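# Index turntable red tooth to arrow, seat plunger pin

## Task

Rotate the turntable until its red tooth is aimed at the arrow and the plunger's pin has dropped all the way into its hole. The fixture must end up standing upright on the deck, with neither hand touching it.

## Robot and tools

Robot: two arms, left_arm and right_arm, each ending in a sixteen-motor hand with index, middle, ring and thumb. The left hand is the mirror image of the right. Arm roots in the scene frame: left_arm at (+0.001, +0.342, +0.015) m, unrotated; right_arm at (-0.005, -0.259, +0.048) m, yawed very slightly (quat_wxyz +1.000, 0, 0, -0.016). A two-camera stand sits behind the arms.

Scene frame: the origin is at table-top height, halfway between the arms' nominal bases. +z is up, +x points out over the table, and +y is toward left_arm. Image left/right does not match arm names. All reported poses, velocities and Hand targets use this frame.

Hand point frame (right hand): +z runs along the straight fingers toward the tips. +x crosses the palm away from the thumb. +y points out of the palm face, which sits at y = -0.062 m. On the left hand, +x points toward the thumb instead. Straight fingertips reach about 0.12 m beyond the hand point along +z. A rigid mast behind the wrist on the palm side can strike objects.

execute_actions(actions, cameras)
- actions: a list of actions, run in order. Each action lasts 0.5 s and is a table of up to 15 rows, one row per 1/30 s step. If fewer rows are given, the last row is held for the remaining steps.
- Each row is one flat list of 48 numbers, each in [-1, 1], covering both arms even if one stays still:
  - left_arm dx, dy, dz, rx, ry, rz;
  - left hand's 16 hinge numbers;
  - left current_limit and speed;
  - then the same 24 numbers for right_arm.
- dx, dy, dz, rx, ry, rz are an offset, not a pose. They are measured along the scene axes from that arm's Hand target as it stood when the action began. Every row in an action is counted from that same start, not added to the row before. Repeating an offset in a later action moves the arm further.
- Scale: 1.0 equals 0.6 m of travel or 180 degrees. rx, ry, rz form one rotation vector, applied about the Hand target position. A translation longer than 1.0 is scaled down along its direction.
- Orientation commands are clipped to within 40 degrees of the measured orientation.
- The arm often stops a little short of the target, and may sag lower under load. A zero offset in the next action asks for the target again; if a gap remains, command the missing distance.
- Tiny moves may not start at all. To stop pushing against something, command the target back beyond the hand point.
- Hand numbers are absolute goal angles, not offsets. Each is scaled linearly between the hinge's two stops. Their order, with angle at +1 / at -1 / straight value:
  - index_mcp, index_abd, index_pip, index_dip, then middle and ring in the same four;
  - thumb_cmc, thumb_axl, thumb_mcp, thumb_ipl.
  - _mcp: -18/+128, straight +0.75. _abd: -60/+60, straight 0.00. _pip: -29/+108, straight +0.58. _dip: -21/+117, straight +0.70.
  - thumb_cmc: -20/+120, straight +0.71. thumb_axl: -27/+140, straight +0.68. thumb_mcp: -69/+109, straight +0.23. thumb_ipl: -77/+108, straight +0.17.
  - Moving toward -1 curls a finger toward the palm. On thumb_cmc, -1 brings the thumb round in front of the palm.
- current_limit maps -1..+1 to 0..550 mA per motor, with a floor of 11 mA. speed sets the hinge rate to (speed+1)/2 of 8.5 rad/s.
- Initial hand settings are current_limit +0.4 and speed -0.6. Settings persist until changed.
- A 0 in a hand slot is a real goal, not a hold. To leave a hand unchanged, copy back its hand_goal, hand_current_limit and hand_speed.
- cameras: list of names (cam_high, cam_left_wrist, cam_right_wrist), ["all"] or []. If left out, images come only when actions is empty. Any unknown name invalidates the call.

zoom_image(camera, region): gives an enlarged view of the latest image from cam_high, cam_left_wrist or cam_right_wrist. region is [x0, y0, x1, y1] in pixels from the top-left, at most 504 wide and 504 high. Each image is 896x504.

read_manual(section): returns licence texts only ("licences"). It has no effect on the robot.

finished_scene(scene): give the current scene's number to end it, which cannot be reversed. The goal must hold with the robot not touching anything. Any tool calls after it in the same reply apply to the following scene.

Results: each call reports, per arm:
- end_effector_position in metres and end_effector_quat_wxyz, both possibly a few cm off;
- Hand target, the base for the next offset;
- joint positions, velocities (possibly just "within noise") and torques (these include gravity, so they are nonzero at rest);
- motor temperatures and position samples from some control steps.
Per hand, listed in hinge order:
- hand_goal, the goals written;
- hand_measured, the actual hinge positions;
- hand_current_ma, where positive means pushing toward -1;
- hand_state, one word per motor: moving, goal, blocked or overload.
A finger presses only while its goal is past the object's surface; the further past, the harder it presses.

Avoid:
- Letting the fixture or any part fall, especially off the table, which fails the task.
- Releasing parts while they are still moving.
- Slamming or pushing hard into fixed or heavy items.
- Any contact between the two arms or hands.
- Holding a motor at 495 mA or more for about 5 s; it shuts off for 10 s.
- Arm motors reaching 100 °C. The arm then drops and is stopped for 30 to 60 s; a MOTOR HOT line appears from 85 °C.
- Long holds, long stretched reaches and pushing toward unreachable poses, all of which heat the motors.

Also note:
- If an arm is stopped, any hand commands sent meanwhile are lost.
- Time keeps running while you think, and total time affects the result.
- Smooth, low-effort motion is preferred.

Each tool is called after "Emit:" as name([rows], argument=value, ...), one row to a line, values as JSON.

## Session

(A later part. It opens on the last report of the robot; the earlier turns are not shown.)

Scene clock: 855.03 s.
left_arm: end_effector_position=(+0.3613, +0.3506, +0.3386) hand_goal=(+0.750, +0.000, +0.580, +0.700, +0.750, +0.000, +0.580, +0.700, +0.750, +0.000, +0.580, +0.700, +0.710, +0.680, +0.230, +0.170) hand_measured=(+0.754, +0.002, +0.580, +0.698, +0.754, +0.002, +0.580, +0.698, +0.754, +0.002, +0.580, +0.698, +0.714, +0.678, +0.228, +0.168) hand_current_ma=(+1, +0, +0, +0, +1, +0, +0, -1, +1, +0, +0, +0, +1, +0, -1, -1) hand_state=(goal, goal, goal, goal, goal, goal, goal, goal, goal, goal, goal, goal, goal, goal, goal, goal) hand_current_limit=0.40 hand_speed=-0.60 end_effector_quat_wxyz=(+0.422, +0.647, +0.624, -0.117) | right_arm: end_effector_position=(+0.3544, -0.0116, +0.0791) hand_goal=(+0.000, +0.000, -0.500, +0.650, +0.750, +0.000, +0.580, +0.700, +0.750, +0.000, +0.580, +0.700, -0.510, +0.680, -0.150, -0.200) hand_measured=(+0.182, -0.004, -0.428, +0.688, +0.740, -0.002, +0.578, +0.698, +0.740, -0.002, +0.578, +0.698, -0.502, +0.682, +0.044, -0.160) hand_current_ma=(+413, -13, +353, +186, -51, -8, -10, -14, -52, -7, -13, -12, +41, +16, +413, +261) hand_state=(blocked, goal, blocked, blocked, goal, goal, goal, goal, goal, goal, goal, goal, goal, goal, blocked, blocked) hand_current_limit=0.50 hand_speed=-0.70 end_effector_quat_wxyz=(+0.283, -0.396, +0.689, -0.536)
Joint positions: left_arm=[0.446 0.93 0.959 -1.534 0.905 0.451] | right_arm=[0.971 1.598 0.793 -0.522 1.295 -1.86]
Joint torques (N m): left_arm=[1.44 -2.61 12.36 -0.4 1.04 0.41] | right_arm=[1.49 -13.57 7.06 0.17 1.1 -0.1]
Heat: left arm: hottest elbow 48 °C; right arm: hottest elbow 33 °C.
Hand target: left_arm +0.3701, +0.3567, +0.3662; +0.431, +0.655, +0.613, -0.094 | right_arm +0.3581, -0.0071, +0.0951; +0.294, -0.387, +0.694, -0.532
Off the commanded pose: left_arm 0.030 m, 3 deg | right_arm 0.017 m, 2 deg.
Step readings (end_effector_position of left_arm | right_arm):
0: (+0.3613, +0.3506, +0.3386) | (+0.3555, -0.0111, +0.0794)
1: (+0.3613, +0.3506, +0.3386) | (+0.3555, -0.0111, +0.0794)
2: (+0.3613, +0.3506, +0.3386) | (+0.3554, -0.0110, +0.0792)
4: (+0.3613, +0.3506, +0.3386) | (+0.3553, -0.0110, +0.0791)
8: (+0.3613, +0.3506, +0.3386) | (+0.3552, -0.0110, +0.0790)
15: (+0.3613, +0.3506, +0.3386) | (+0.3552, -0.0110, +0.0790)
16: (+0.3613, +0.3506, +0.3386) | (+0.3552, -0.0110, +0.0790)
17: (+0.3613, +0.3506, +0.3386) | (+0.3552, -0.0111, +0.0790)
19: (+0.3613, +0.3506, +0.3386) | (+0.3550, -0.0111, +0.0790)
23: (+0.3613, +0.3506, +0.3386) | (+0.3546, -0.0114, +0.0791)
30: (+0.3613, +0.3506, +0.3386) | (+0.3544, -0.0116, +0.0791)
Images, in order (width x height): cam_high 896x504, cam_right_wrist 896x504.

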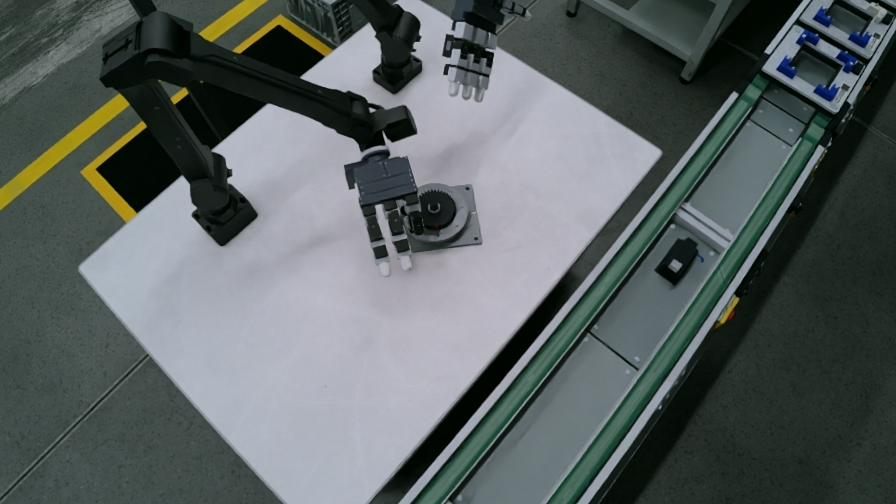

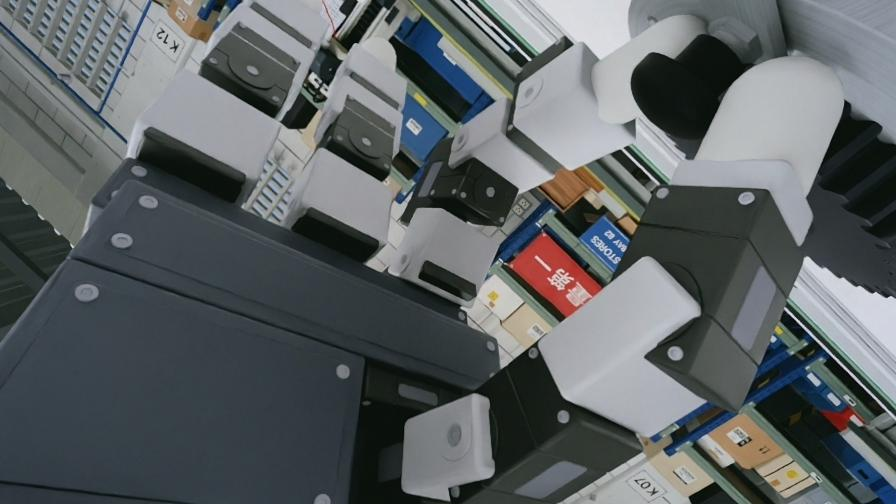

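Emit:
execute_actions([
  [[0,0,0,0,0,0,0.75,0,0.58,0.7,0.75,0,0.58,0.7,0.75,0,0.58,0.7,0.71,0.68,0.23,0.17,0.4,-0.6,0,0,0.015,0,0,0,0.0,0,-0.5,0.65,0.75,0,0.58,0.7,0.75,0,0.58,0.7,-0.51,0.68,-0.15,-0.2,0.5,-0.7]],
  [[0,0,0,0,0,0,0.75,0,0.58,0.7,0.75,0,0.58,0.7,0.75,0,0.58,0.7,0.71,0.68,0.23,0.17,0.4,-0.6,0,0,0.015,0,0,0,0.0,0,-0.5,0.65,0.75,0,0.58,0.7,0.75,0,0.58,0.7,-0.51,0.68,-0.15,-0.2,0.5,-0.7]],
], cameras=["cam_right_wrist","cam_high"])

Emit:
zoom_image(camera="cam_right_wrist", region=[560, 0, 896, 300])

Scene clock: 864.57 s.
left_arm: end_effector_position=(+0.3613, +0.3506, +0.3386) hand_goal=(+0.750, +0.000, +0.580, +0.700, +0.750, +0.000, +0.580, +0.700, +0.750, +0.000, +0.580, +0.700, +0.710, +0.680, +0.230, +0.170) hand_measured=(+0.754, +0.002, +0.580, +0.698, +0.754, +0.002, +0.580, +0.698, +0.754, +0.002, +0.580, +0.698, +0.714, +0.678, +0.228, +0.168) hand_current_ma=(+1, +0, +0, +0, +1, +0, +0, -1, +1, +0, +0, +0, +1, +0, -1, -1) hand_state=(goal, goal, goal, goal, goal, goal, goal, goal, goal, goal, goal, goal, goal, goal, goal, goal) hand_current_limit=0.40 hand_speed=-0.60 end_effector_quat_wxyz=(+0.422, +0.647, +0.624, -0.117) | right_arm: end_effector_position=(+0.3515, -0.0163, +0.1019) hand_goal=(+0.000, +0.000, -0.500, +0.650, +0.750, +0.000, +0.580, +0.700, +0.750, +0.000, +0.580, +0.700, -0.510, +0.680, -0.150, -0.200) hand_measured=(+0.168, +0.002, -0.464, +0.668, +0.740, -0.002, +0.578, +0.698, +0.740, -0.002, +0.578, +0.698, -0.510, +0.682, -0.038, -0.188) hand_current_ma=(+413, +10, +174, +93, -51, -8, -10, -14, -52, -7, -13, -12, +5, +13, +413, +74) hand_state=(blocked, goal, blocked, goal, goal, goal, goal, goal, goal, goal, goal, goal, goal, goal, blocked, goal) hand_current_limit=0.50 hand_speed=-0.70 end_effector_quat_wxyz=(+0.287, -0.393, +0.690, -0.536)
Joint positions: left_arm=[0.446 0.93 0.959 -1.534 0.905 0.451] | right_arm=[0.971 1.534 0.793 -0.577 1.298 -1.86]
Joint torques (N m): left_arm=[1.44 -2.67 12.33 -0.43 1.06 0.41] | right_arm=[1.67 -11.28 9.07 0.14 0.95 -0.1]
Heat: left arm: hottest elbow 48 °C; right arm: hottest elbow 33 °C.
Hand target: left_arm +0.3701, +0.3567, +0.3662; +0.431, +0.655, +0.613, -0.094 | right_arm +0.3581, -0.0071, +0.1132; +0.294, -0.387, +0.694, -0.532
Off the commanded pose: left_arm 0.030 m, 3 deg | right_arm 0.016 m, 1 deg.
Step readings (end_effector_position of left_arm | right_arm):
0: (+0.3613, +0.3506, +0.3386) | (+0.3544, -0.0116, +0.0791)
1: (+0.3613, +0.3506, +0.3386) | (+0.3543, -0.0117, +0.0791)
2: (+0.3613, +0.3506, +0.3386) | (+0.3541, -0.0118, +0.0792)
4: (+0.3613, +0.3506, +0.3386) | (+0.3534, -0.0121, +0.0797)
8: (+0.3613, +0.3506, +0.3386) | (+0.3524, -0.0125, +0.0805)
15: (+0.3613, +0.3506, +0.3386) | (+0.3520, -0.0130, +0.0810)
16: (+0.3613, +0.3506, +0.3386) | (+0.3519, -0.0131, +0.0810)
17: (+0.3613, +0.3506, +0.3386) | (+0.3516, -0.0133, +0.0813)
19: (+0.3613, +0.3506, +0.3386) | (+0.3510, -0.0140, +0.0825)
23: (+0.3613, +0.3506, +0.3386) | (+0.3498, -0.0154, +0.0865)
30: (+0.3613, +0.3506, +0.3386) | (+0.3510, -0.0167, +0.0981)
Images, in order (width x height): cam_high 896x504, cam_right_wrist 896x504.

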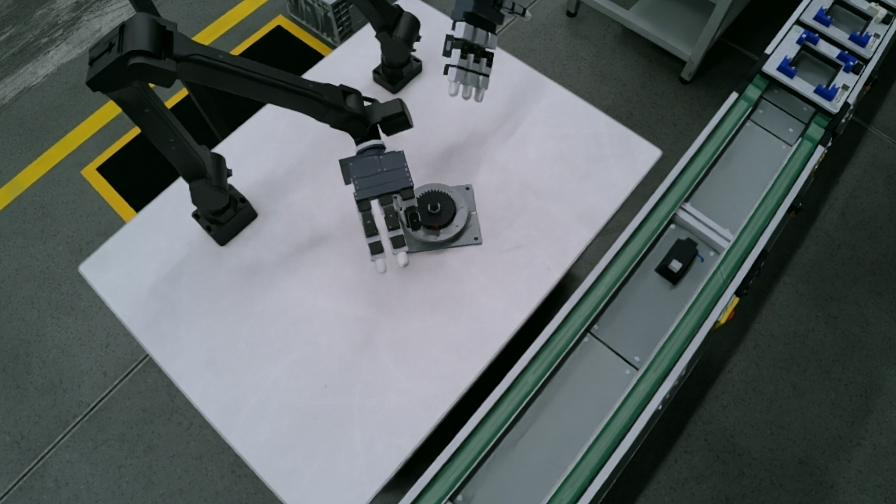

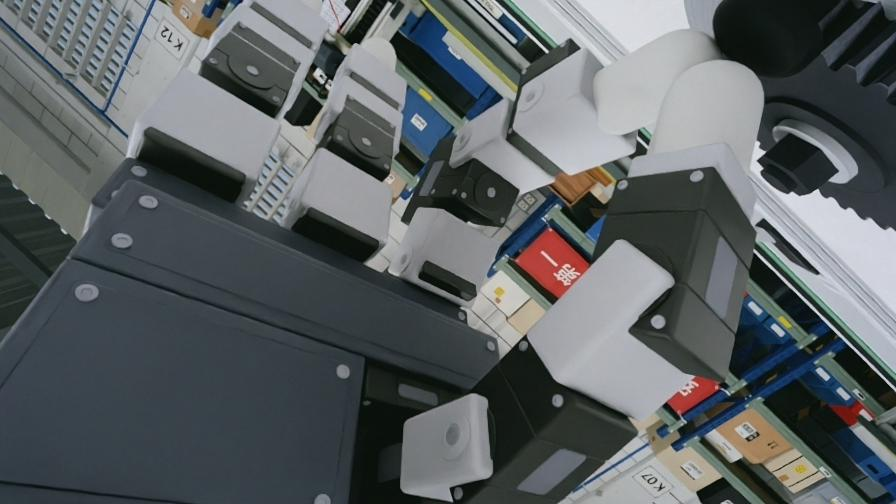

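Scaled by 1.500.

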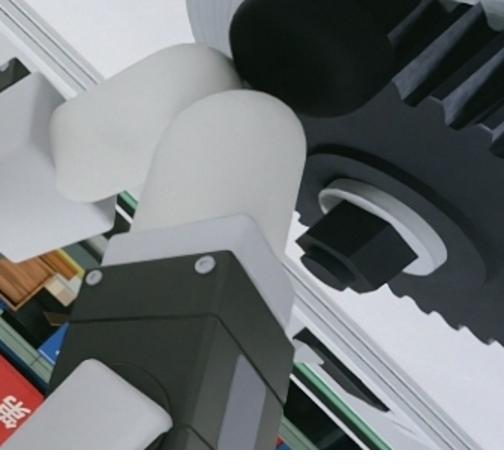

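Emit:
execute_actions([
  [[0,0,0,0,0,0,0.75,0,0.58,0.7,0.75,0,0.58,0.7,0.75,0,0.58,0.7,0.71,0.68,0.23,0.17,0.4,-0.6,0,0,0.01,0,0,0,0.411,0,-0.445,0.696,0.75,0,0.58,0.7,0.75,0,0.58,0.7,-0.51,0.68,0.225,-0.157,0.5,-0.4]],
  [[0,0,0,0,0,0,0.75,0,0.58,0.7,0.75,0,0.58,0.7,0.75,0,0.58,0.7,0.71,0.68,0.23,0.17,0.4,-0.6,0.004,0.006,-0.06,0,0,0,0.411,0,-0.445,0.696,0.75,0,0.58,0.7,0.75,0,0.58,0.7,-0.51,0.68,0.225,-0.157,0.5,-0.4]],
], cameras=["cam_right_wrist"])

Emit:
zoom_image(camera="cam_right_wrist", region=[560, 0, 896, 300])

Scene clock: 908.70 s.
left_arm: end_effector_position=(+0.3613, +0.3506, +0.3386) hand_goal=(+0.750, +0.000, +0.580, +0.700, +0.750, +0.000, +0.580, +0.700, +0.750, +0.000, +0.580, +0.700, +0.710, +0.680, +0.230, +0.170) hand_measured=(+0.754, +0.002, +0.580, +0.698, +0.754, +0.002, +0.580, +0.698, +0.754, +0.002, +0.580, +0.698, +0.714, +0.678, +0.228, +0.168) hand_current_ma=(+1, +0, +0, +0, +1, +0, +0, -1, +1, +0, +0, +0, +1, +0, -1, -1) hand_state=(goal, goal, goal, goal, goal, goal, goal, goal, goal, goal, goal, goal, goal, goal, goal, goal) hand_current_limit=0.40 hand_speed=-0.60 end_effector_quat_wxyz=(+0.422, +0.647, +0.624, -0.117) | right_arm: end_effector_position=(+0.3552, -0.0108, +0.0810) hand_goal=(+0.412, +0.000, -0.444, +0.696, +0.750, +0.000, +0.580, +0.700, +0.750, +0.000, +0.580, +0.700, -0.510, +0.680, +0.226, -0.156) hand_measured=(+0.398, +0.002, -0.446, +0.694, +0.740, -0.002, +0.578, +0.698, +0.740, -0.002, +0.578, +0.698, -0.510, +0.682, +0.222, -0.158) hand_current_ma=(-72, +10, -7, -13, -51, -8, -10, -14, -52, -7, -13, -12, +4, +13, -22, -7) hand_state=(goal, goal, goal, goal, goal, goal, goal, goal, goal, goal, goal, goal, goal, goal, goal, goal) hand_current_limit=0.50 hand_speed=-0.40 end_effector_quat_wxyz=(+0.286, -0.393, +0.690, -0.536)
Joint positions: left_arm=[0.446 0.93 0.959 -1.534 0.905 0.451] | right_arm=[0.971 1.595 0.793 -0.518 1.296 -1.859]
Joint torques (N m): left_arm=[1.61 -2.55 12.37 -0.44 1.05 0.4] | right_arm=[1.85 -11.11 7.39 0.96 1.05 -0.06]
Motor temperatures (°C): left_arm=[30 27 49 25 29 24] | right_arm=[28 29 33 25 28 26]
Heat: left arm: hottest elbow 49 °C; right arm: hottest elbow 33 °C.
Hand target: left_arm +0.3701, +0.3567, +0.3662; +0.431, +0.655, +0.613, -0.094 | right_arm +0.3605, -0.0035, +0.0831; +0.294, -0.387, +0.694, -0.531
Off the commanded pose: left_arm 0.030 m, 3 deg | right_arm 0.009 m, 1 deg.
Step readings (end_effector_position of left_arm | right_arm):
0: (+0.3613, +0.3506, +0.3386) | (+0.3515, -0.0163, +0.1019)
1: (+0.3613, +0.3506, +0.3386) | (+0.3515, -0.0163, +0.1019)
2: (+0.3613, +0.3506, +0.3386) | (+0.3513, -0.0166, +0.1019)
4: (+0.3613, +0.3506, +0.3386) | (+0.3507, -0.0172, +0.1018)
8: (+0.3613, +0.3506, +0.3386) | (+0.3499, -0.0183, +0.1018)
15: (+0.3613, +0.3506, +0.3386) | (+0.3495, -0.0188, +0.1027)
16: (+0.3613, +0.3506, +0.3386) | (+0.3494, -0.0189, +0.1026)
17: (+0.3613, +0.3506, +0.3386) | (+0.3496, -0.0186, +0.1026)
19: (+0.3613, +0.3506, +0.3386) | (+0.3513, -0.0163, +0.1010)
23: (+0.3613, +0.3506, +0.3386) | (+0.3536, -0.0132, +0.0894)
30: (+0.3613, +0.3506, +0.3386) | (+0.3547, -0.0115, +0.0808)
Images, in order (width x height): cam_right_wrist 896x504.

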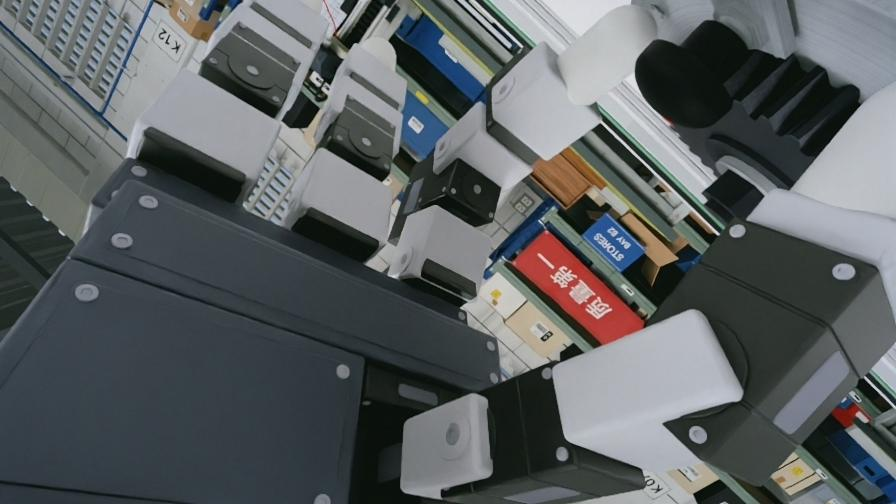

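Scaled by 1.500.

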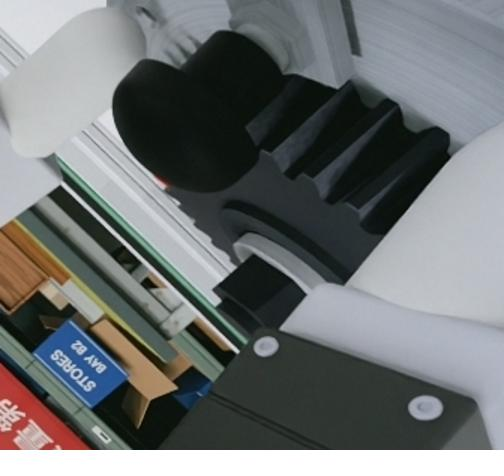

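Emit:
execute_actions([
  [[0,0,0,0,0,0,0.75,0,0.58,0.7,0.75,0,0.58,0.7,0.75,0,0.58,0.7,0.71,0.68,0.23,0.17,0.4,-0.6,0.003,0.004,-0.003,0,0,0,0.18,0,-0.445,0.696,0.75,0,0.58,0.7,0.75,0,0.58,0.7,-0.51,0.68,0.04,-0.157,0.5,-0.6]],
  [[0,0,0,0,0,0,0.75,0,0.58,0.7,0.75,0,0.58,0.7,0.75,0,0.58,0.7,0.71,0.68,0.23,0.17,0.4,-0.6,0,0,0,0,0,0,0.0,0,-0.55,0.6,0.75,0,0.58,0.7,0.75,0,0.58,0.7,-0.51,0.68,-0.15,-0.25,0.75,-0.7]],
  [[0,0,0,0,0,0,0.75,0,0.58,0.7,0.75,0,0.58,0.7,0.75,0,0.58,0.7,0.71,0.68,0.23,0.17,0.4,-0.6,0.0045,0.007,0.025,0,0,0,0.0,0,-0.55,0.6,0.75,0,0.58,0.7,0.75,0,0.58,0.7,-0.51,0.68,-0.15,-0.25,0.75,-0.7]],
], cameras=["cam_right_wrist","cam_high"])

Emit:
zoom_image(camera="cam_right_wrist", region=[560, 0, 896, 300])

Scene clock: 920.87 s.
left_arm: end_effector_position=(+0.3613, +0.3506, +0.3386) hand_goal=(+0.750, +0.000, +0.580, +0.700, +0.750, +0.000, +0.580, +0.700, +0.750, +0.000, +0.580, +0.700, +0.710, +0.680, +0.230, +0.170) hand_measured=(+0.754, +0.002, +0.580, +0.698, +0.754, +0.002, +0.580, +0.698, +0.754, +0.002, +0.580, +0.698, +0.714, +0.678, +0.228, +0.168) hand_current_ma=(+1, +0, +0, +0, +1, +0, +0, -1, +1, +0, +0, +0, +1, +0, -1, -1) hand_state=(goal, goal, goal, goal, goal, goal, goal, goal, goal, goal, goal, goal, goal, goal, goal, goal) hand_current_limit=0.40 hand_speed=-0.60 end_effector_quat_wxyz=(+0.422, +0.647, +0.624, -0.117) | right_arm: end_effector_position=(+0.3542, -0.0123, +0.0771) hand_goal=(+0.000, +0.000, -0.550, +0.600, +0.750, +0.000, +0.580, +0.700, +0.750, +0.000, +0.580, +0.700, -0.510, +0.680, -0.150, -0.250) hand_measured=(+0.192, +0.002, -0.440, +0.646, +0.740, -0.002, +0.578, +0.698, +0.740, -0.002, +0.578, +0.698, -0.494, +0.686, +0.054, -0.198) hand_current_ma=(+481, +8, +481, +231, -51, -8, -10, -14, -52, -7, -13, -12, +84, +37, +481, +349) hand_state=(blocked, goal, blocked, blocked, goal, goal, goal, goal, goal, goal, goal, goal, goal, goal, blocked, blocked) hand_current_limit=0.75 hand_speed=-0.70 end_effector_quat_wxyz=(+0.279, -0.399, +0.689, -0.538)
Joint positions: left_arm=[0.446 0.93 0.959 -1.534 0.905 0.451] | right_arm=[0.97 1.605 0.796 -0.53 1.293 -1.859]
Joint torques (N m): left_arm=[1.73 -2.55 12.34 -0.4 1.05 0.4] | right_arm=[1.67 -12.92 9.58 -0.12 1.12 -0.11]
Heat: left arm: hottest elbow 49 °C; right arm: hottest elbow 33 °C.
Hand target: left_arm +0.3701, +0.3567, +0.3662; +0.431, +0.655, +0.613, -0.094 | right_arm +0.3650, +0.0031, +0.0963; +0.295, -0.387, +0.694, -0.531
Off the commanded pose: left_arm 0.030 m, 3 deg | right_arm 0.027 m, 2 deg.
Step readings (end_effector_position of left_arm | right_arm):
0: (+0.3613, +0.3506, +0.3386) | (+0.3553, -0.0107, +0.0810)
1: (+0.3613, +0.3506, +0.3386) | (+0.3553, -0.0107, +0.0810)
2: (+0.3613, +0.3506, +0.3386) | (+0.3553, -0.0107, +0.0810)
4: (+0.3613, +0.3506, +0.3386) | (+0.3555, -0.0105, +0.0811)
8: (+0.3613, +0.3506, +0.3386) | (+0.3560, -0.0113, +0.0810)
15: (+0.3613, +0.3506, +0.3386) | (+0.3559, -0.0114, +0.0802)
16: (+0.3613, +0.3506, +0.3386) | (+0.3559, -0.0114, +0.0802)
17: (+0.3613, +0.3506, +0.3386) | (+0.3558, -0.0114, +0.0800)
19: (+0.3613, +0.3506, +0.3386) | (+0.3555, -0.0114, +0.0789)
23: (+0.3613, +0.3506, +0.3386) | (+0.3551, -0.0116, +0.0770)
30: (+0.3613, +0.3506, +0.3386) | (+0.3551, -0.0116, +0.0770)
31: (+0.3613, +0.3506, +0.3386) | (+0.3551, -0.0116, +0.0770)
32: (+0.3613, +0.3506, +0.3386) | (+0.3551, -0.0116, +0.0770)
34: (+0.3613, +0.3506, +0.3386) | (+0.3549, -0.0119, +0.0769)
38: (+0.3613, +0.3506, +0.3386) | (+0.3544, -0.0123, +0.0769)
45: (+0.3613, +0.3506, +0.3386) | (+0.3543, -0.0123, +0.0772)
Images, in order (width x height): cam_high 896x504, cam_right_wrist 896x504.

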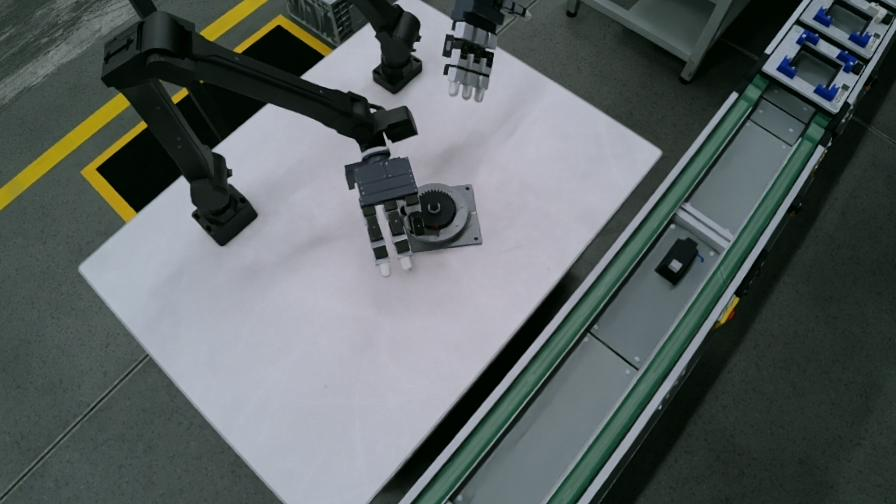

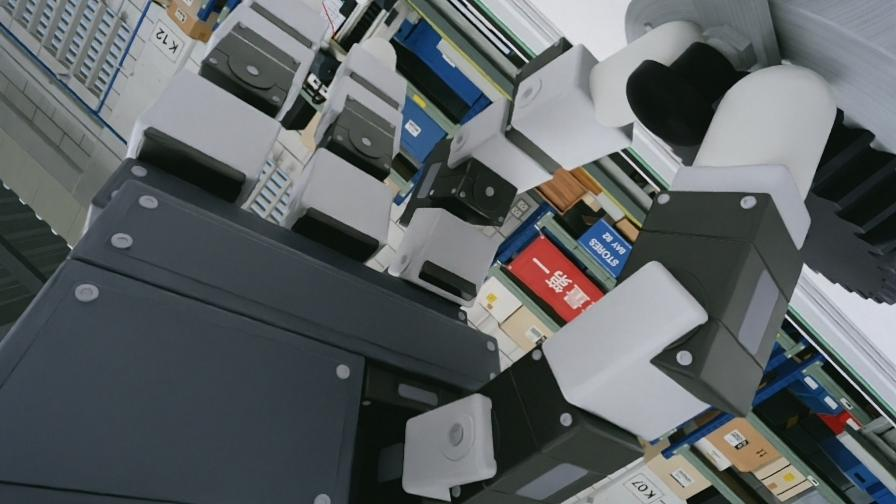

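Scaled by 1.500.

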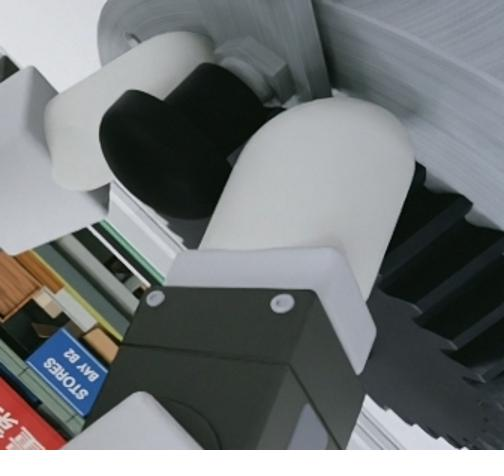

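Emit:
execute_actions([
  [[0,0,0,0,0,0,0.75,0,0.58,0.7,0.75,0,0.58,0.7,0.75,0,0.58,0.7,0.71,0.68,0.23,0.17,0.4,-0.6,0.0035,0.0055,0.02,0,0,0,0.0,0,-0.55,0.6,0.75,0,0.58,0.7,0.75,0,0.58,0.7,-0.51,0.68,-0.15,-0.25,0.75,-0.7]],
], cameras=["cam_right_wrist"])

Emit:
zoom_image(camera="cam_right_wrist", region=[560, 0, 896, 300])

Scene clock: 932.13 s.
left_arm: end_effector_position=(+0.3613, +0.3506, +0.3386) hand_goal=(+0.750, +0.000, +0.580, +0.700, +0.750, +0.000, +0.580, +0.700, +0.750, +0.000, +0.580, +0.700, +0.710, +0.680, +0.230, +0.170) hand_measured=(+0.754, +0.002, +0.580, +0.698, +0.754, +0.002, +0.580, +0.698, +0.754, +0.002, +0.580, +0.698, +0.714, +0.678, +0.228, +0.168) hand_current_ma=(+1, +0, +0, +0, +1, +0, +0, -1, +1, +0, +0, +0, +1, +0, -1, -1) hand_state=(goal, goal, goal, goal, goal, goal, goal, goal, goal, goal, goal, goal, goal, goal, goal, goal) hand_current_limit=0.40 hand_speed=-0.60 end_effector_quat_wxyz=(+0.422, +0.647, +0.624, -0.117) | right_arm: end_effector_position=(+0.3532, -0.0116, +0.0787) hand_goal=(+0.000, +0.000, -0.550, +0.600, +0.750, +0.000, +0.580, +0.700, +0.750, +0.000, +0.580, +0.700, -0.510, +0.680, -0.150, -0.250) hand_measured=(+0.202, +0.014, -0.440, +0.646, +0.740, -0.002, +0.578, +0.698, +0.740, -0.002, +0.578, +0.698, -0.490, +0.688, +0.054, -0.202) hand_current_ma=(+481, +64, +481, +231, -51, -8, -10, -14, -52, -7, -13, -12, +101, +51, +481, +322) hand_state=(blocked, goal, blocked, blocked, goal, goal, goal, goal, goal, goal, goal, goal, blocked, goal, blocked, blocked) hand_current_limit=0.75 hand_speed=-0.70 end_effector_quat_wxyz=(+0.270, -0.406, +0.688, -0.537)
Joint positions: left_arm=[0.446 0.93 0.959 -1.534 0.905 0.451] | right_arm=[0.97 1.605 0.811 -0.567 1.284 -1.856]
Joint torques (N m): left_arm=[1.73 -2.49 12.37 -0.44 1.05 0.41] | right_arm=[1.38 -14.39 10.32 -0.08 1.56 -0.11]
Heat: left arm: hottest elbow 49 °C; right arm: hottest elbow 33 °C.
Hand target: left_arm +0.3701, +0.3567, +0.3662; +0.431, +0.655, +0.613, -0.094 | right_arm +0.3671, +0.0065, +0.1084; +0.295, -0.387, +0.694, -0.531
Off the commanded pose: left_arm 0.030 m, 3 deg | right_arm 0.037 m, 4 deg.
Step readings (end_effector_position of left_arm | right_arm):
0: (+0.3613, +0.3506, +0.3386) | (+0.3541, -0.0124, +0.0771)
1: (+0.3613, +0.3506, +0.3386) | (+0.3542, -0.0123, +0.0772)
2: (+0.3613, +0.3506, +0.3386) | (+0.3541, -0.0123, +0.0773)
4: (+0.3613, +0.3506, +0.3386) | (+0.3540, -0.0120, +0.0778)
8: (+0.3613, +0.3506, +0.3386) | (+0.3536, -0.0117, +0.0784)
15: (+0.3613, +0.3506, +0.3386) | (+0.3532, -0.0116, +0.0787)
Images, in order (width x height): cam_right_wrist 896x504.

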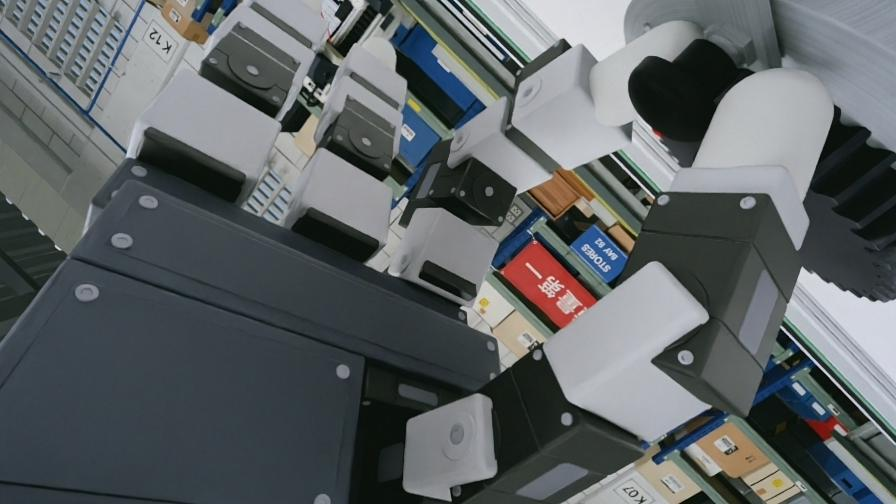

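Scaled by 1.500.

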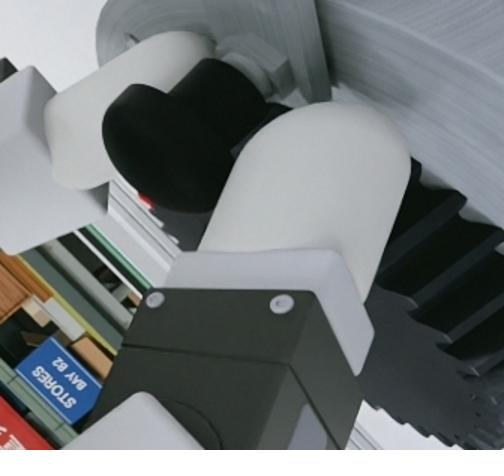

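Emit:
execute_actions([
  [[0,0,0,0,0,0,0.75,0,0.58,0.7,0.75,0,0.58,0.7,0.75,0,0.58,0.7,0.71,0.68,0.23,0.17,0.4,-0.6,0.002,0.003,0.02,0,0,0,0.0,0,-0.55,0.6,0.75,0,0.58,0.7,0.75,0,0.58,0.7,-0.51,0.68,-0.15,-0.25,0.75,-0.7]],
], cameras=["cam_right_wrist","cam_high"])

Emit:
zoom_image(camera="cam_right_wrist", region=[560, 0, 896, 300])

Scene clock: 939.30 s.
left_arm: end_effector_position=(+0.3613, +0.3506, +0.3386) hand_goal=(+0.750, +0.000, +0.580, +0.700, +0.750, +0.000, +0.580, +0.700, +0.750, +0.000, +0.580, +0.700, +0.710, +0.680, +0.230, +0.170) hand_measured=(+0.754, +0.002, +0.580, +0.698, +0.754, +0.002, +0.580, +0.698, +0.754, +0.002, +0.580, +0.698, +0.714, +0.678, +0.228, +0.168) hand_current_ma=(+1, +0, +0, +0, +1, +0, +0, -1, +1, +0, +0, +0, +1, +0, -1, -1) hand_state=(goal, goal, goal, goal, goal, goal, goal, goal, goal, goal, goal, goal, goal, goal, goal, goal) hand_current_limit=0.40 hand_speed=-0.60 end_effector_quat_wxyz=(+0.422, +0.647, +0.624, -0.117) | right_arm: end_effector_position=(+0.3522, -0.0116, +0.0809) hand_goal=(+0.000, +0.000, -0.550, +0.600, +0.750, +0.000, +0.580, +0.700, +0.750, +0.000, +0.580, +0.700, -0.510, +0.680, -0.150, -0.250) hand_measured=(+0.204, +0.016, -0.422, +0.648, +0.740, -0.002, +0.578, +0.698, +0.740, -0.002, +0.578, +0.698, -0.486, +0.692, +0.054, -0.204) hand_current_ma=(+481, +73, +481, +241, -51, -8, -10, -14, -52, -7, -13, -12, +123, +68, +481, +309) hand_state=(blocked, goal, blocked, blocked, goal, goal, goal, goal, goal, goal, goal, goal, blocked, goal, blocked, blocked) hand_current_limit=0.75 hand_speed=-0.70 end_effector_quat_wxyz=(+0.261, -0.413, +0.687, -0.538)
Joint positions: left_arm=[0.446 0.93 0.959 -1.534 0.905 0.451] | right_arm=[0.97 1.605 0.825 -0.605 1.278 -1.854]
Joint torques (N m): left_arm=[1.32 -2.55 12.36 -0.39 1.05 0.42] | right_arm=[1.73 -15.21 10.74 -0.25 1.77 -0.11]
Heat: left arm: hottest elbow 49 °C; right arm: hottest elbow 33 °C.
Hand target: left_arm +0.3701, +0.3567, +0.3662; +0.431, +0.655, +0.613, -0.094 | right_arm +0.3683, +0.0082, +0.1203; +0.294, -0.387, +0.694, -0.532
Off the commanded pose: left_arm 0.030 m, 3 deg | right_arm 0.047 m, 5 deg.
Step readings (end_effector_position of left_arm | right_arm):
0: (+0.3613, +0.3506, +0.3386) | (+0.3531, -0.0116, +0.0787)
1: (+0.3613, +0.3506, +0.3386) | (+0.3531, -0.0117, +0.0787)
2: (+0.3613, +0.3506, +0.3386) | (+0.3531, -0.0116, +0.0789)
4: (+0.3613, +0.3506, +0.3386) | (+0.3528, -0.0114, +0.0792)
8: (+0.3613, +0.3506, +0.3386) | (+0.3525, -0.0114, +0.0801)
15: (+0.3613, +0.3506, +0.3386) | (+0.3522, -0.0115, +0.0808)
Images, in order (width x height): cam_high 896x504, cam_right_wrist 896x504.

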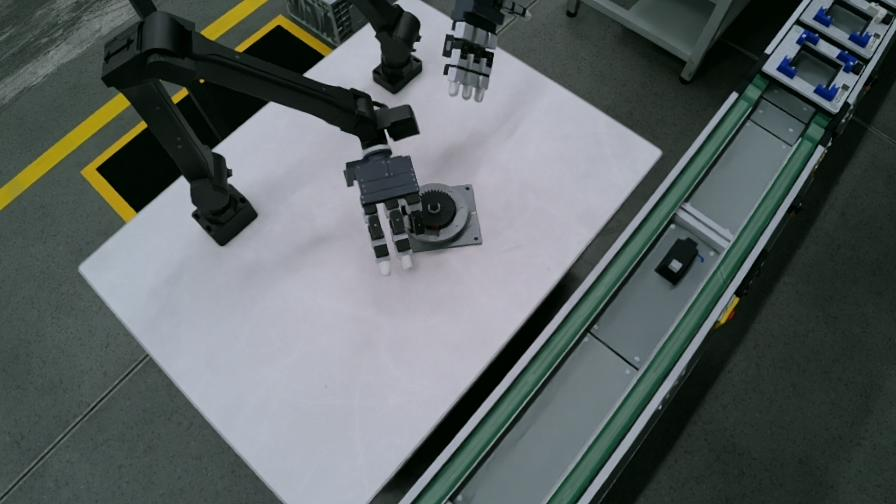

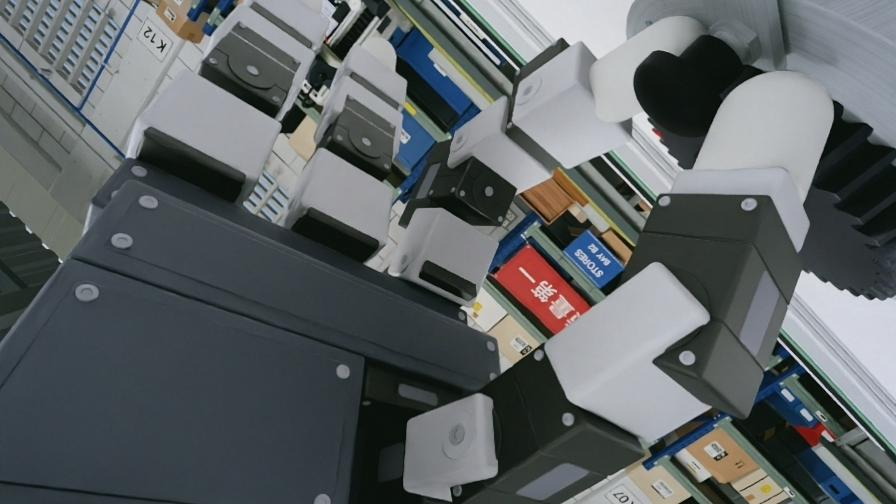

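Scaled by 1.500.

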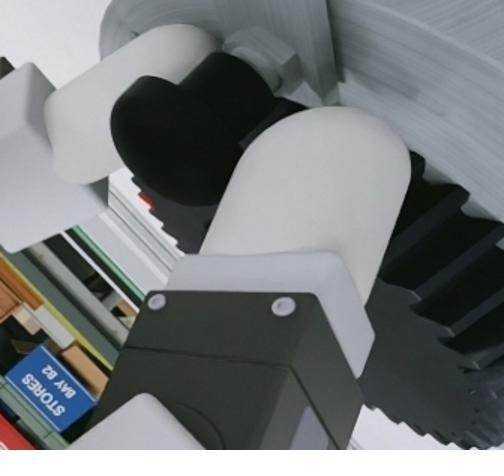

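Emit:
execute_actions([
  [[0,0,0,0,0,0,0.75,0,0.58,0.7,0.75,0,0.58,0.7,0.75,0,0.58,0.7,0.71,0.68,0.23,0.17,0.4,-0.6,0.002,0.003,0.025,0,0,0,0.0,0,-0.55,0.6,0.75,0,0.58,0.7,0.75,0,0.58,0.7,-0.51,0.68,-0.15,-0.25,0.78,-0.7]],
], cameras=["cam_right_wrist","cam_high"])

Emit:
zoom_image(camera="cam_right_wrist", region=[560, 0, 896, 300])

Scene clock: 948.07 s.
left_arm: end_effector_position=(+0.3613, +0.3506, +0.3386) hand_goal=(+0.750, +0.000, +0.580, +0.700, +0.750, +0.000, +0.580, +0.700, +0.750, +0.000, +0.580, +0.700, +0.710, +0.680, +0.230, +0.170) hand_measured=(+0.754, +0.002, +0.580, +0.698, +0.754, +0.002, +0.580, +0.698, +0.754, +0.002, +0.580, +0.698, +0.714, +0.678, +0.228, +0.168) hand_current_ma=(+1, +0, +0, +0, +1, +0, +0, -1, +1, +0, +0, +0, +1, +0, -1, -1) hand_state=(goal, goal, goal, goal, goal, goal, goal, goal, goal, goal, goal, goal, goal, goal, goal, goal) hand_current_limit=0.40 hand_speed=-0.60 end_effector_quat_wxyz=(+0.422, +0.647, +0.624, -0.117) | right_arm: end_effector_position=(+0.3621, -0.0022, +0.1240) hand_goal=(+0.000, +0.000, -0.550, +0.600, +0.750, +0.000, +0.580, +0.700, +0.750, +0.000, +0.580, +0.700, -0.510, +0.680, -0.150, -0.250) hand_measured=(+0.174, +0.002, -0.478, +0.622, +0.740, -0.002, +0.578, +0.698, +0.740, -0.002, +0.578, +0.698, -0.502, +0.686, -0.004, -0.234) hand_current_ma=(+490, +11, +354, +114, -51, -8, -10, -14, -52, -7, -13, -12, +40, +32, +490, +99) hand_state=(blocked, goal, blocked, blocked, goal, goal, goal, goal, goal, goal, goal, goal, goal, goal, blocked, goal) hand_current_limit=0.78 hand_speed=-0.70 end_effector_quat_wxyz=(+0.286, -0.392, +0.691, -0.536)
Joint positions: left_arm=[0.446 0.93 0.959 -1.534 0.905 0.451] | right_arm=[0.97 1.532 0.867 -0.659 1.296 -1.854]
Joint torques (N m): left_arm=[1.67 -2.37 12.42 -0.38 1.05 0.4] | right_arm=[2.14 -10.7 10.09 0.1 1.08 -0.14]
Heat: left arm: hottest elbow 49 °C; right arm: hottest elbow 33 °C.
Hand target: left_arm +0.3701, +0.3567, +0.3662; +0.431, +0.655, +0.613, -0.094 | right_arm +0.3695, +0.0100, +0.1354; +0.295, -0.387, +0.694, -0.532
Off the commanded pose: left_arm 0.030 m, 3 deg | right_arm 0.018 m, 1 deg.
Step readings (end_effector_position of left_arm | right_arm):
0: (+0.3613, +0.3506, +0.3386) | (+0.3522, -0.0116, +0.0810)
1: (+0.3613, +0.3506, +0.3386) | (+0.3522, -0.0117, +0.0812)
2: (+0.3613, +0.3506, +0.3386) | (+0.3521, -0.0117, +0.0816)
4: (+0.3613, +0.3506, +0.3386) | (+0.3518, -0.0120, +0.0835)
8: (+0.3613, +0.3506, +0.3386) | (+0.3541, -0.0115, +0.0965)
15: (+0.3613, +0.3506, +0.3386) | (+0.3625, -0.0019, +0.1239)
Images, in order (width x height): cam_high 896x504, cam_right_wrist 896x504.

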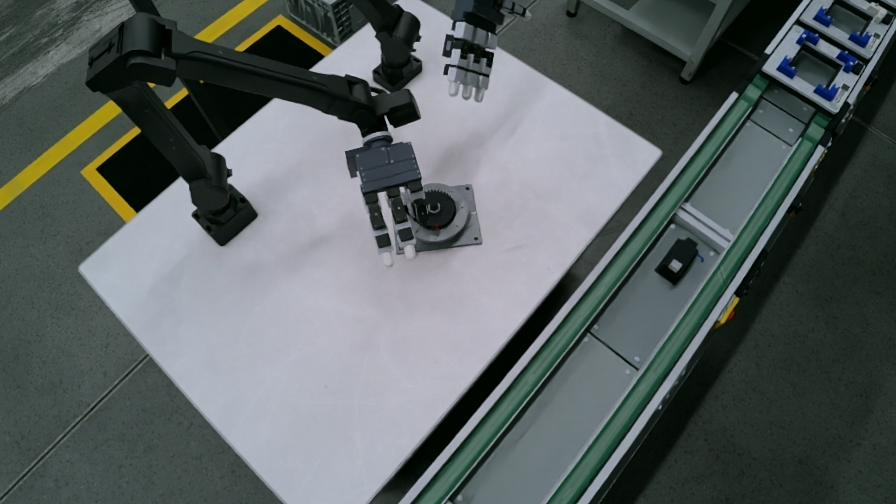

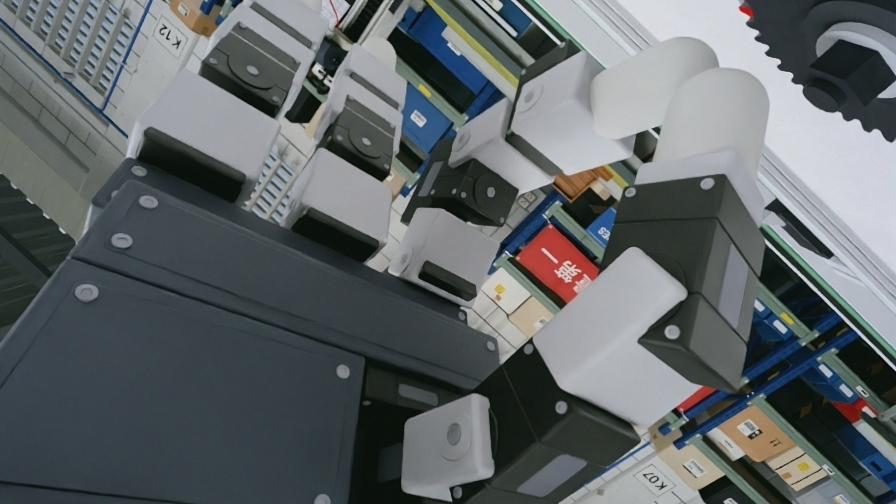

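Scaled by 1.500.

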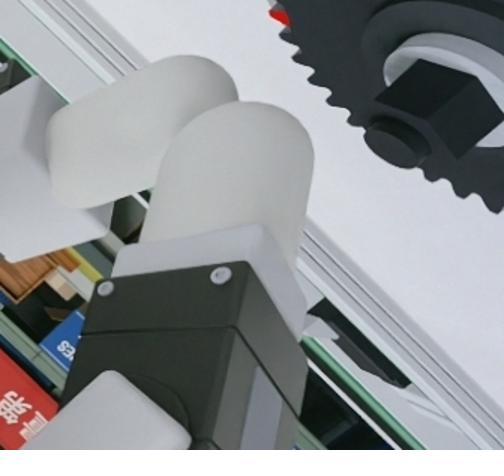

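Emit:
execute_actions([
  [[0,0,0,0,0,0,0.75,0,0.58,0.7,0.75,0,0.58,0.7,0.75,0,0.58,0.7,0.71,0.68,0.23,0.17,0.4,-0.6,-0.0137,-0.022,0,0,0,0,0.411,0,-0.445,0.696,0.75,0,0.58,0.7,0.75,0,0.58,0.7,-0.51,0.68,0.18,-0.02,0.5,-0.4]],
  [[0,0,0,0,0,0,0.75,0,0.58,0.7,0.75,0,0.58,0.7,0.75,0,0.58,0.7,0.71,0.68,0.23,0.17,0.4,-0.6,0,0,-0.0977,0,0,0,0.411,0,-0.445,0.696,0.75,0,0.58,0.7,0.75,0,0.58,0.7,-0.51,0.68,0.18,-0.02,0.5,-0.4]],
], cameras=["cam_right_wrist"])

Emit:
zoom_image(camera="cam_right_wrist", region=[560, 0, 896, 300])

Scene clock: 1048.97 s.
left_arm: end_effector_position=(+0.3613, +0.3506, +0.3386) hand_goal=(+0.750, +0.000, +0.580, +0.700, +0.750, +0.000, +0.580, +0.700, +0.750, +0.000, +0.580, +0.700, +0.710, +0.680, +0.230, +0.170) hand_measured=(+0.754, +0.002, +0.580, +0.698, +0.754, +0.002, +0.580, +0.698, +0.754, +0.002, +0.580, +0.698, +0.714, +0.678, +0.228, +0.168) hand_current_ma=(+1, +0, +0, +0, +1, +0, +0, -1, +1, +0, +0, +0, +1, +0, -1, -1) hand_state=(goal, goal, goal, goal, goal, goal, goal, goal, goal, goal, goal, goal, goal, goal, goal, goal) hand_current_limit=0.40 hand_speed=-0.60 end_effector_quat_wxyz=(+0.422, +0.647, +0.624, -0.117) | right_arm: end_effector_position=(+0.3597, -0.0059, +0.0775) hand_goal=(+0.412, +0.000, -0.444, +0.696, +0.750, +0.000, +0.580, +0.700, +0.750, +0.000, +0.580, +0.700, -0.510, +0.680, +0.180, -0.020) hand_measured=(+0.400, -0.004, -0.446, +0.694, +0.740, -0.002, +0.578, +0.698, +0.740, -0.002, +0.578, +0.698, -0.524, +0.680, +0.182, -0.020) hand_current_ma=(-61, -15, -10, -13, -55, -8, -10, -14, -56, -7, -13, -12, -71, -3, +16, +0) hand_state=(goal, goal, goal, goal, goal, goal, goal, goal, goal, goal, goal, goal, goal, goal, goal, goal) hand_current_limit=0.50 hand_speed=-0.40 end_effector_quat_wxyz=(+0.290, -0.388, +0.693, -0.534)
Joint positions: left_arm=[0.446 0.93 0.959 -1.534 0.905 0.451] | right_arm=[0.97 1.615 0.803 -0.503 1.298 -1.849]
Joint torques (N m): left_arm=[1.44 -2.49 12.34 -0.35 1.05 0.4] | right_arm=[1.67 -10.75 6.12 1.22 0.98 -0.12]
Heat: left arm: hottest elbow 50 °C; right arm: hottest elbow 35 °C.
Hand target: left_arm +0.3701, +0.3567, +0.3662; +0.431, +0.655, +0.613, -0.094 | right_arm +0.3613, -0.0030, +0.0768; +0.295, -0.387, +0.694, -0.531
Off the commanded pose: left_arm 0.030 m, 3 deg | right_arm 0.003 m, 1 deg.
Step readings (end_effector_position of left_arm | right_arm):
0: (+0.3613, +0.3506, +0.3386) | (+0.3621, -0.0023, +0.1240)
1: (+0.3613, +0.3506, +0.3386) | (+0.3621, -0.0023, +0.1240)
2: (+0.3613, +0.3506, +0.3386) | (+0.3621, -0.0023, +0.1240)
4: (+0.3613, +0.3506, +0.3386) | (+0.3621, -0.0023, +0.1243)
8: (+0.3613, +0.3506, +0.3386) | (+0.3624, -0.0018, +0.1281)
15: (+0.3613, +0.3506, +0.3386) | (+0.3627, -0.0014, +0.1327)
16: (+0.3613, +0.3506, +0.3386) | (+0.3625, -0.0017, +0.1324)
17: (+0.3613, +0.3506, +0.3386) | (+0.3625, -0.0016, +0.1311)
19: (+0.3613, +0.3506, +0.3386) | (+0.3623, -0.0022, +0.1242)
23: (+0.3613, +0.3506, +0.3386) | (+0.3586, -0.0073, +0.0961)
30: (+0.3613, +0.3506, +0.3386) | (+0.3584, -0.0077, +0.0771)
Images, in order (width x height): cam_right_wrist 896x504.

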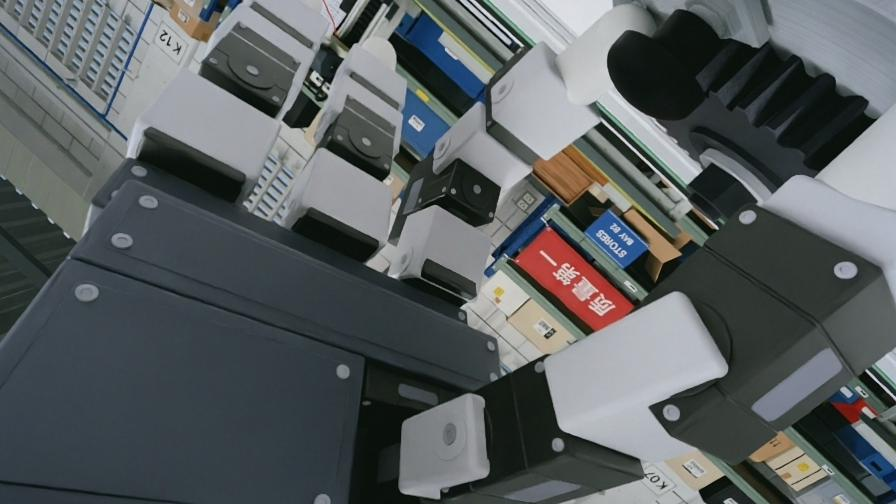

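Scaled by 1.500.

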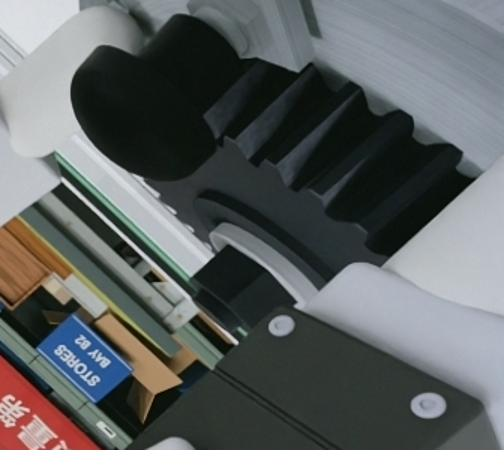

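Emit:
execute_actions([
  [[0,0,0,0,0,0,0.75,0,0.58,0.7,0.75,0,0.58,0.7,0.75,0,0.58,0.7,0.71,0.68,0.23,0.17,0.4,-0.6,-0.0058,-0.0075,-0.005,0,0,0,0.411,0,-0.445,0.696,0.75,0,0.58,0.7,0.75,0,0.58,0.7,-0.51,0.68,0.18,-0.02,0.5,-0.4]],
], cameras=["cam_right_wrist","cam_high"])

Scene clock: 1090.23 s.
left_arm: end_effector_position=(+0.3613, +0.3506, +0.3386) hand_goal=(+0.750, +0.000, +0.580, +0.700, +0.750, +0.000, +0.580, +0.700, +0.750, +0.000, +0.580, +0.700, +0.710, +0.680, +0.230, +0.170) hand_measured=(+0.754, +0.002, +0.580, +0.698, +0.754, +0.002, +0.580, +0.698, +0.754, +0.002, +0.580, +0.698, +0.714, +0.678, +0.228, +0.168) hand_current_ma=(+1, +0, +0, +0, +1, +0, +0, -1, +1, +0, +0, +0, +1, +0, -1, -1) hand_state=(goal, goal, goal, goal, goal, goal, goal, goal, goal, goal, goal, goal, goal, goal, goal, goal) hand_current_limit=0.40 hand_speed=-0.60 end_effector_quat_wxyz=(+0.422, +0.647, +0.624, -0.117) | right_arm: end_effector_position=(+0.3592, -0.0067, +0.0760) hand_goal=(+0.412, +0.000, -0.444, +0.696, +0.750, +0.000, +0.580, +0.700, +0.750, +0.000, +0.580, +0.700, -0.510, +0.680, +0.180, -0.020) hand_measured=(+0.402, -0.002, -0.446, +0.694, +0.740, -0.002, +0.578, +0.698, +0.740, -0.002, +0.578, +0.698, -0.526, +0.680, +0.188, -0.020) hand_current_ma=(-55, -12, -13, -12, -55, -8, -10, -14, -56, -7, -13, -12, -77, -3, +46, +1) hand_state=(goal, goal, goal, goal, goal, goal, goal, goal, goal, goal, goal, goal, goal, goal, goal, goal) hand_current_limit=0.50 hand_speed=-0.40 end_effector_quat_wxyz=(+0.294, -0.385, +0.694, -0.533)
Joint positions: left_arm=[0.446 0.93 0.959 -1.534 0.905 0.451] | right_arm=[0.97 1.613 0.793 -0.484 1.298 -1.85]
Joint torques (N m): left_arm=[1.61 -2.67 12.27 -0.43 1.03 0.4] | right_arm=[1.67 -11.58 5.31 1.03 0.93 -0.18]
Heat: left arm: hottest elbow 51 °C; right arm: hottest elbow 33 °C.
Hand target: left_arm +0.3701, +0.3567, +0.3662; +0.431, +0.655, +0.613, -0.094 | right_arm +0.3577, -0.0077, +0.0737; +0.294, -0.387, +0.694, -0.532
Off the commanded pose: left_arm 0.030 m, 3 deg | right_arm 0.003 m, 0 deg.
Step readings (end_effector_position of left_arm | right_arm):
0: (+0.3613, +0.3506, +0.3386) | (+0.3597, -0.0059, +0.0775)
1: (+0.3613, +0.3506, +0.3386) | (+0.3597, -0.0059, +0.0775)
2: (+0.3613, +0.3506, +0.3386) | (+0.3596, -0.0060, +0.0773)
4: (+0.3613, +0.3506, +0.3386) | (+0.3594, -0.0062, +0.0768)
8: (+0.3613, +0.3506, +0.3386) | (+0.3593, -0.0066, +0.0761)
15: (+0.3613, +0.3506, +0.3386) | (+0.3592, -0.0067, +0.0759)
Images, in order (width x height): cam_high 896x504, cam_right_wrist 896x504.

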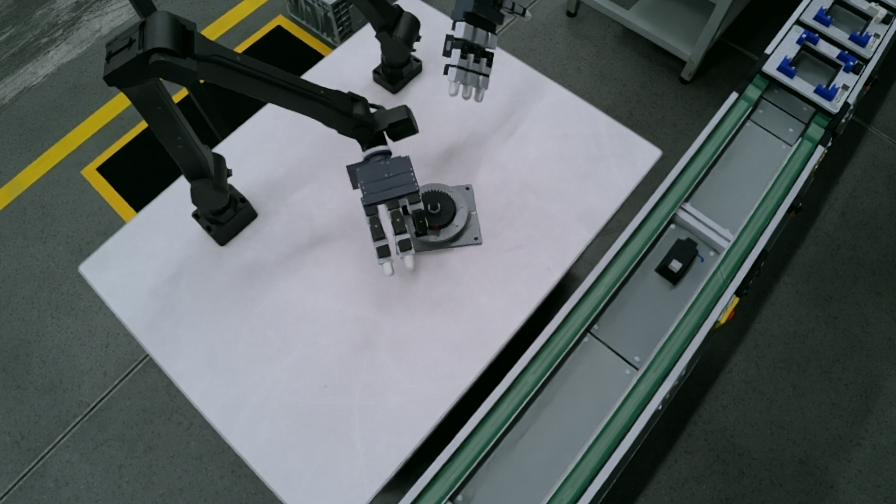

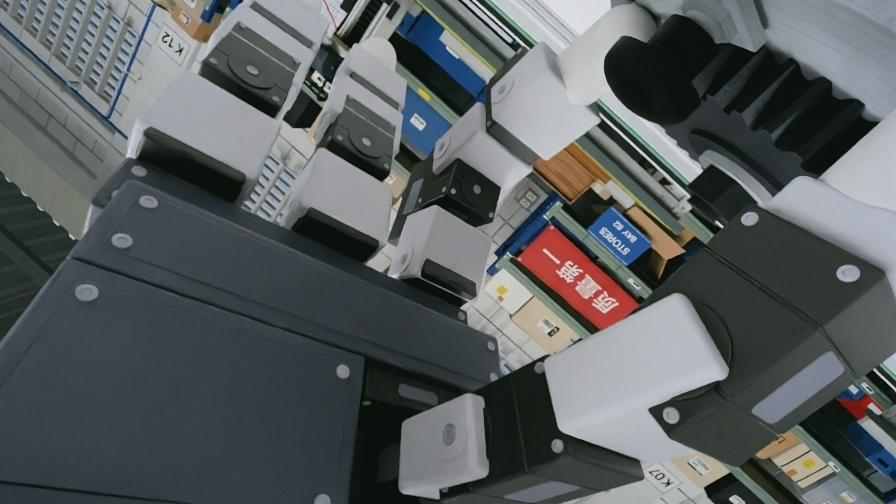

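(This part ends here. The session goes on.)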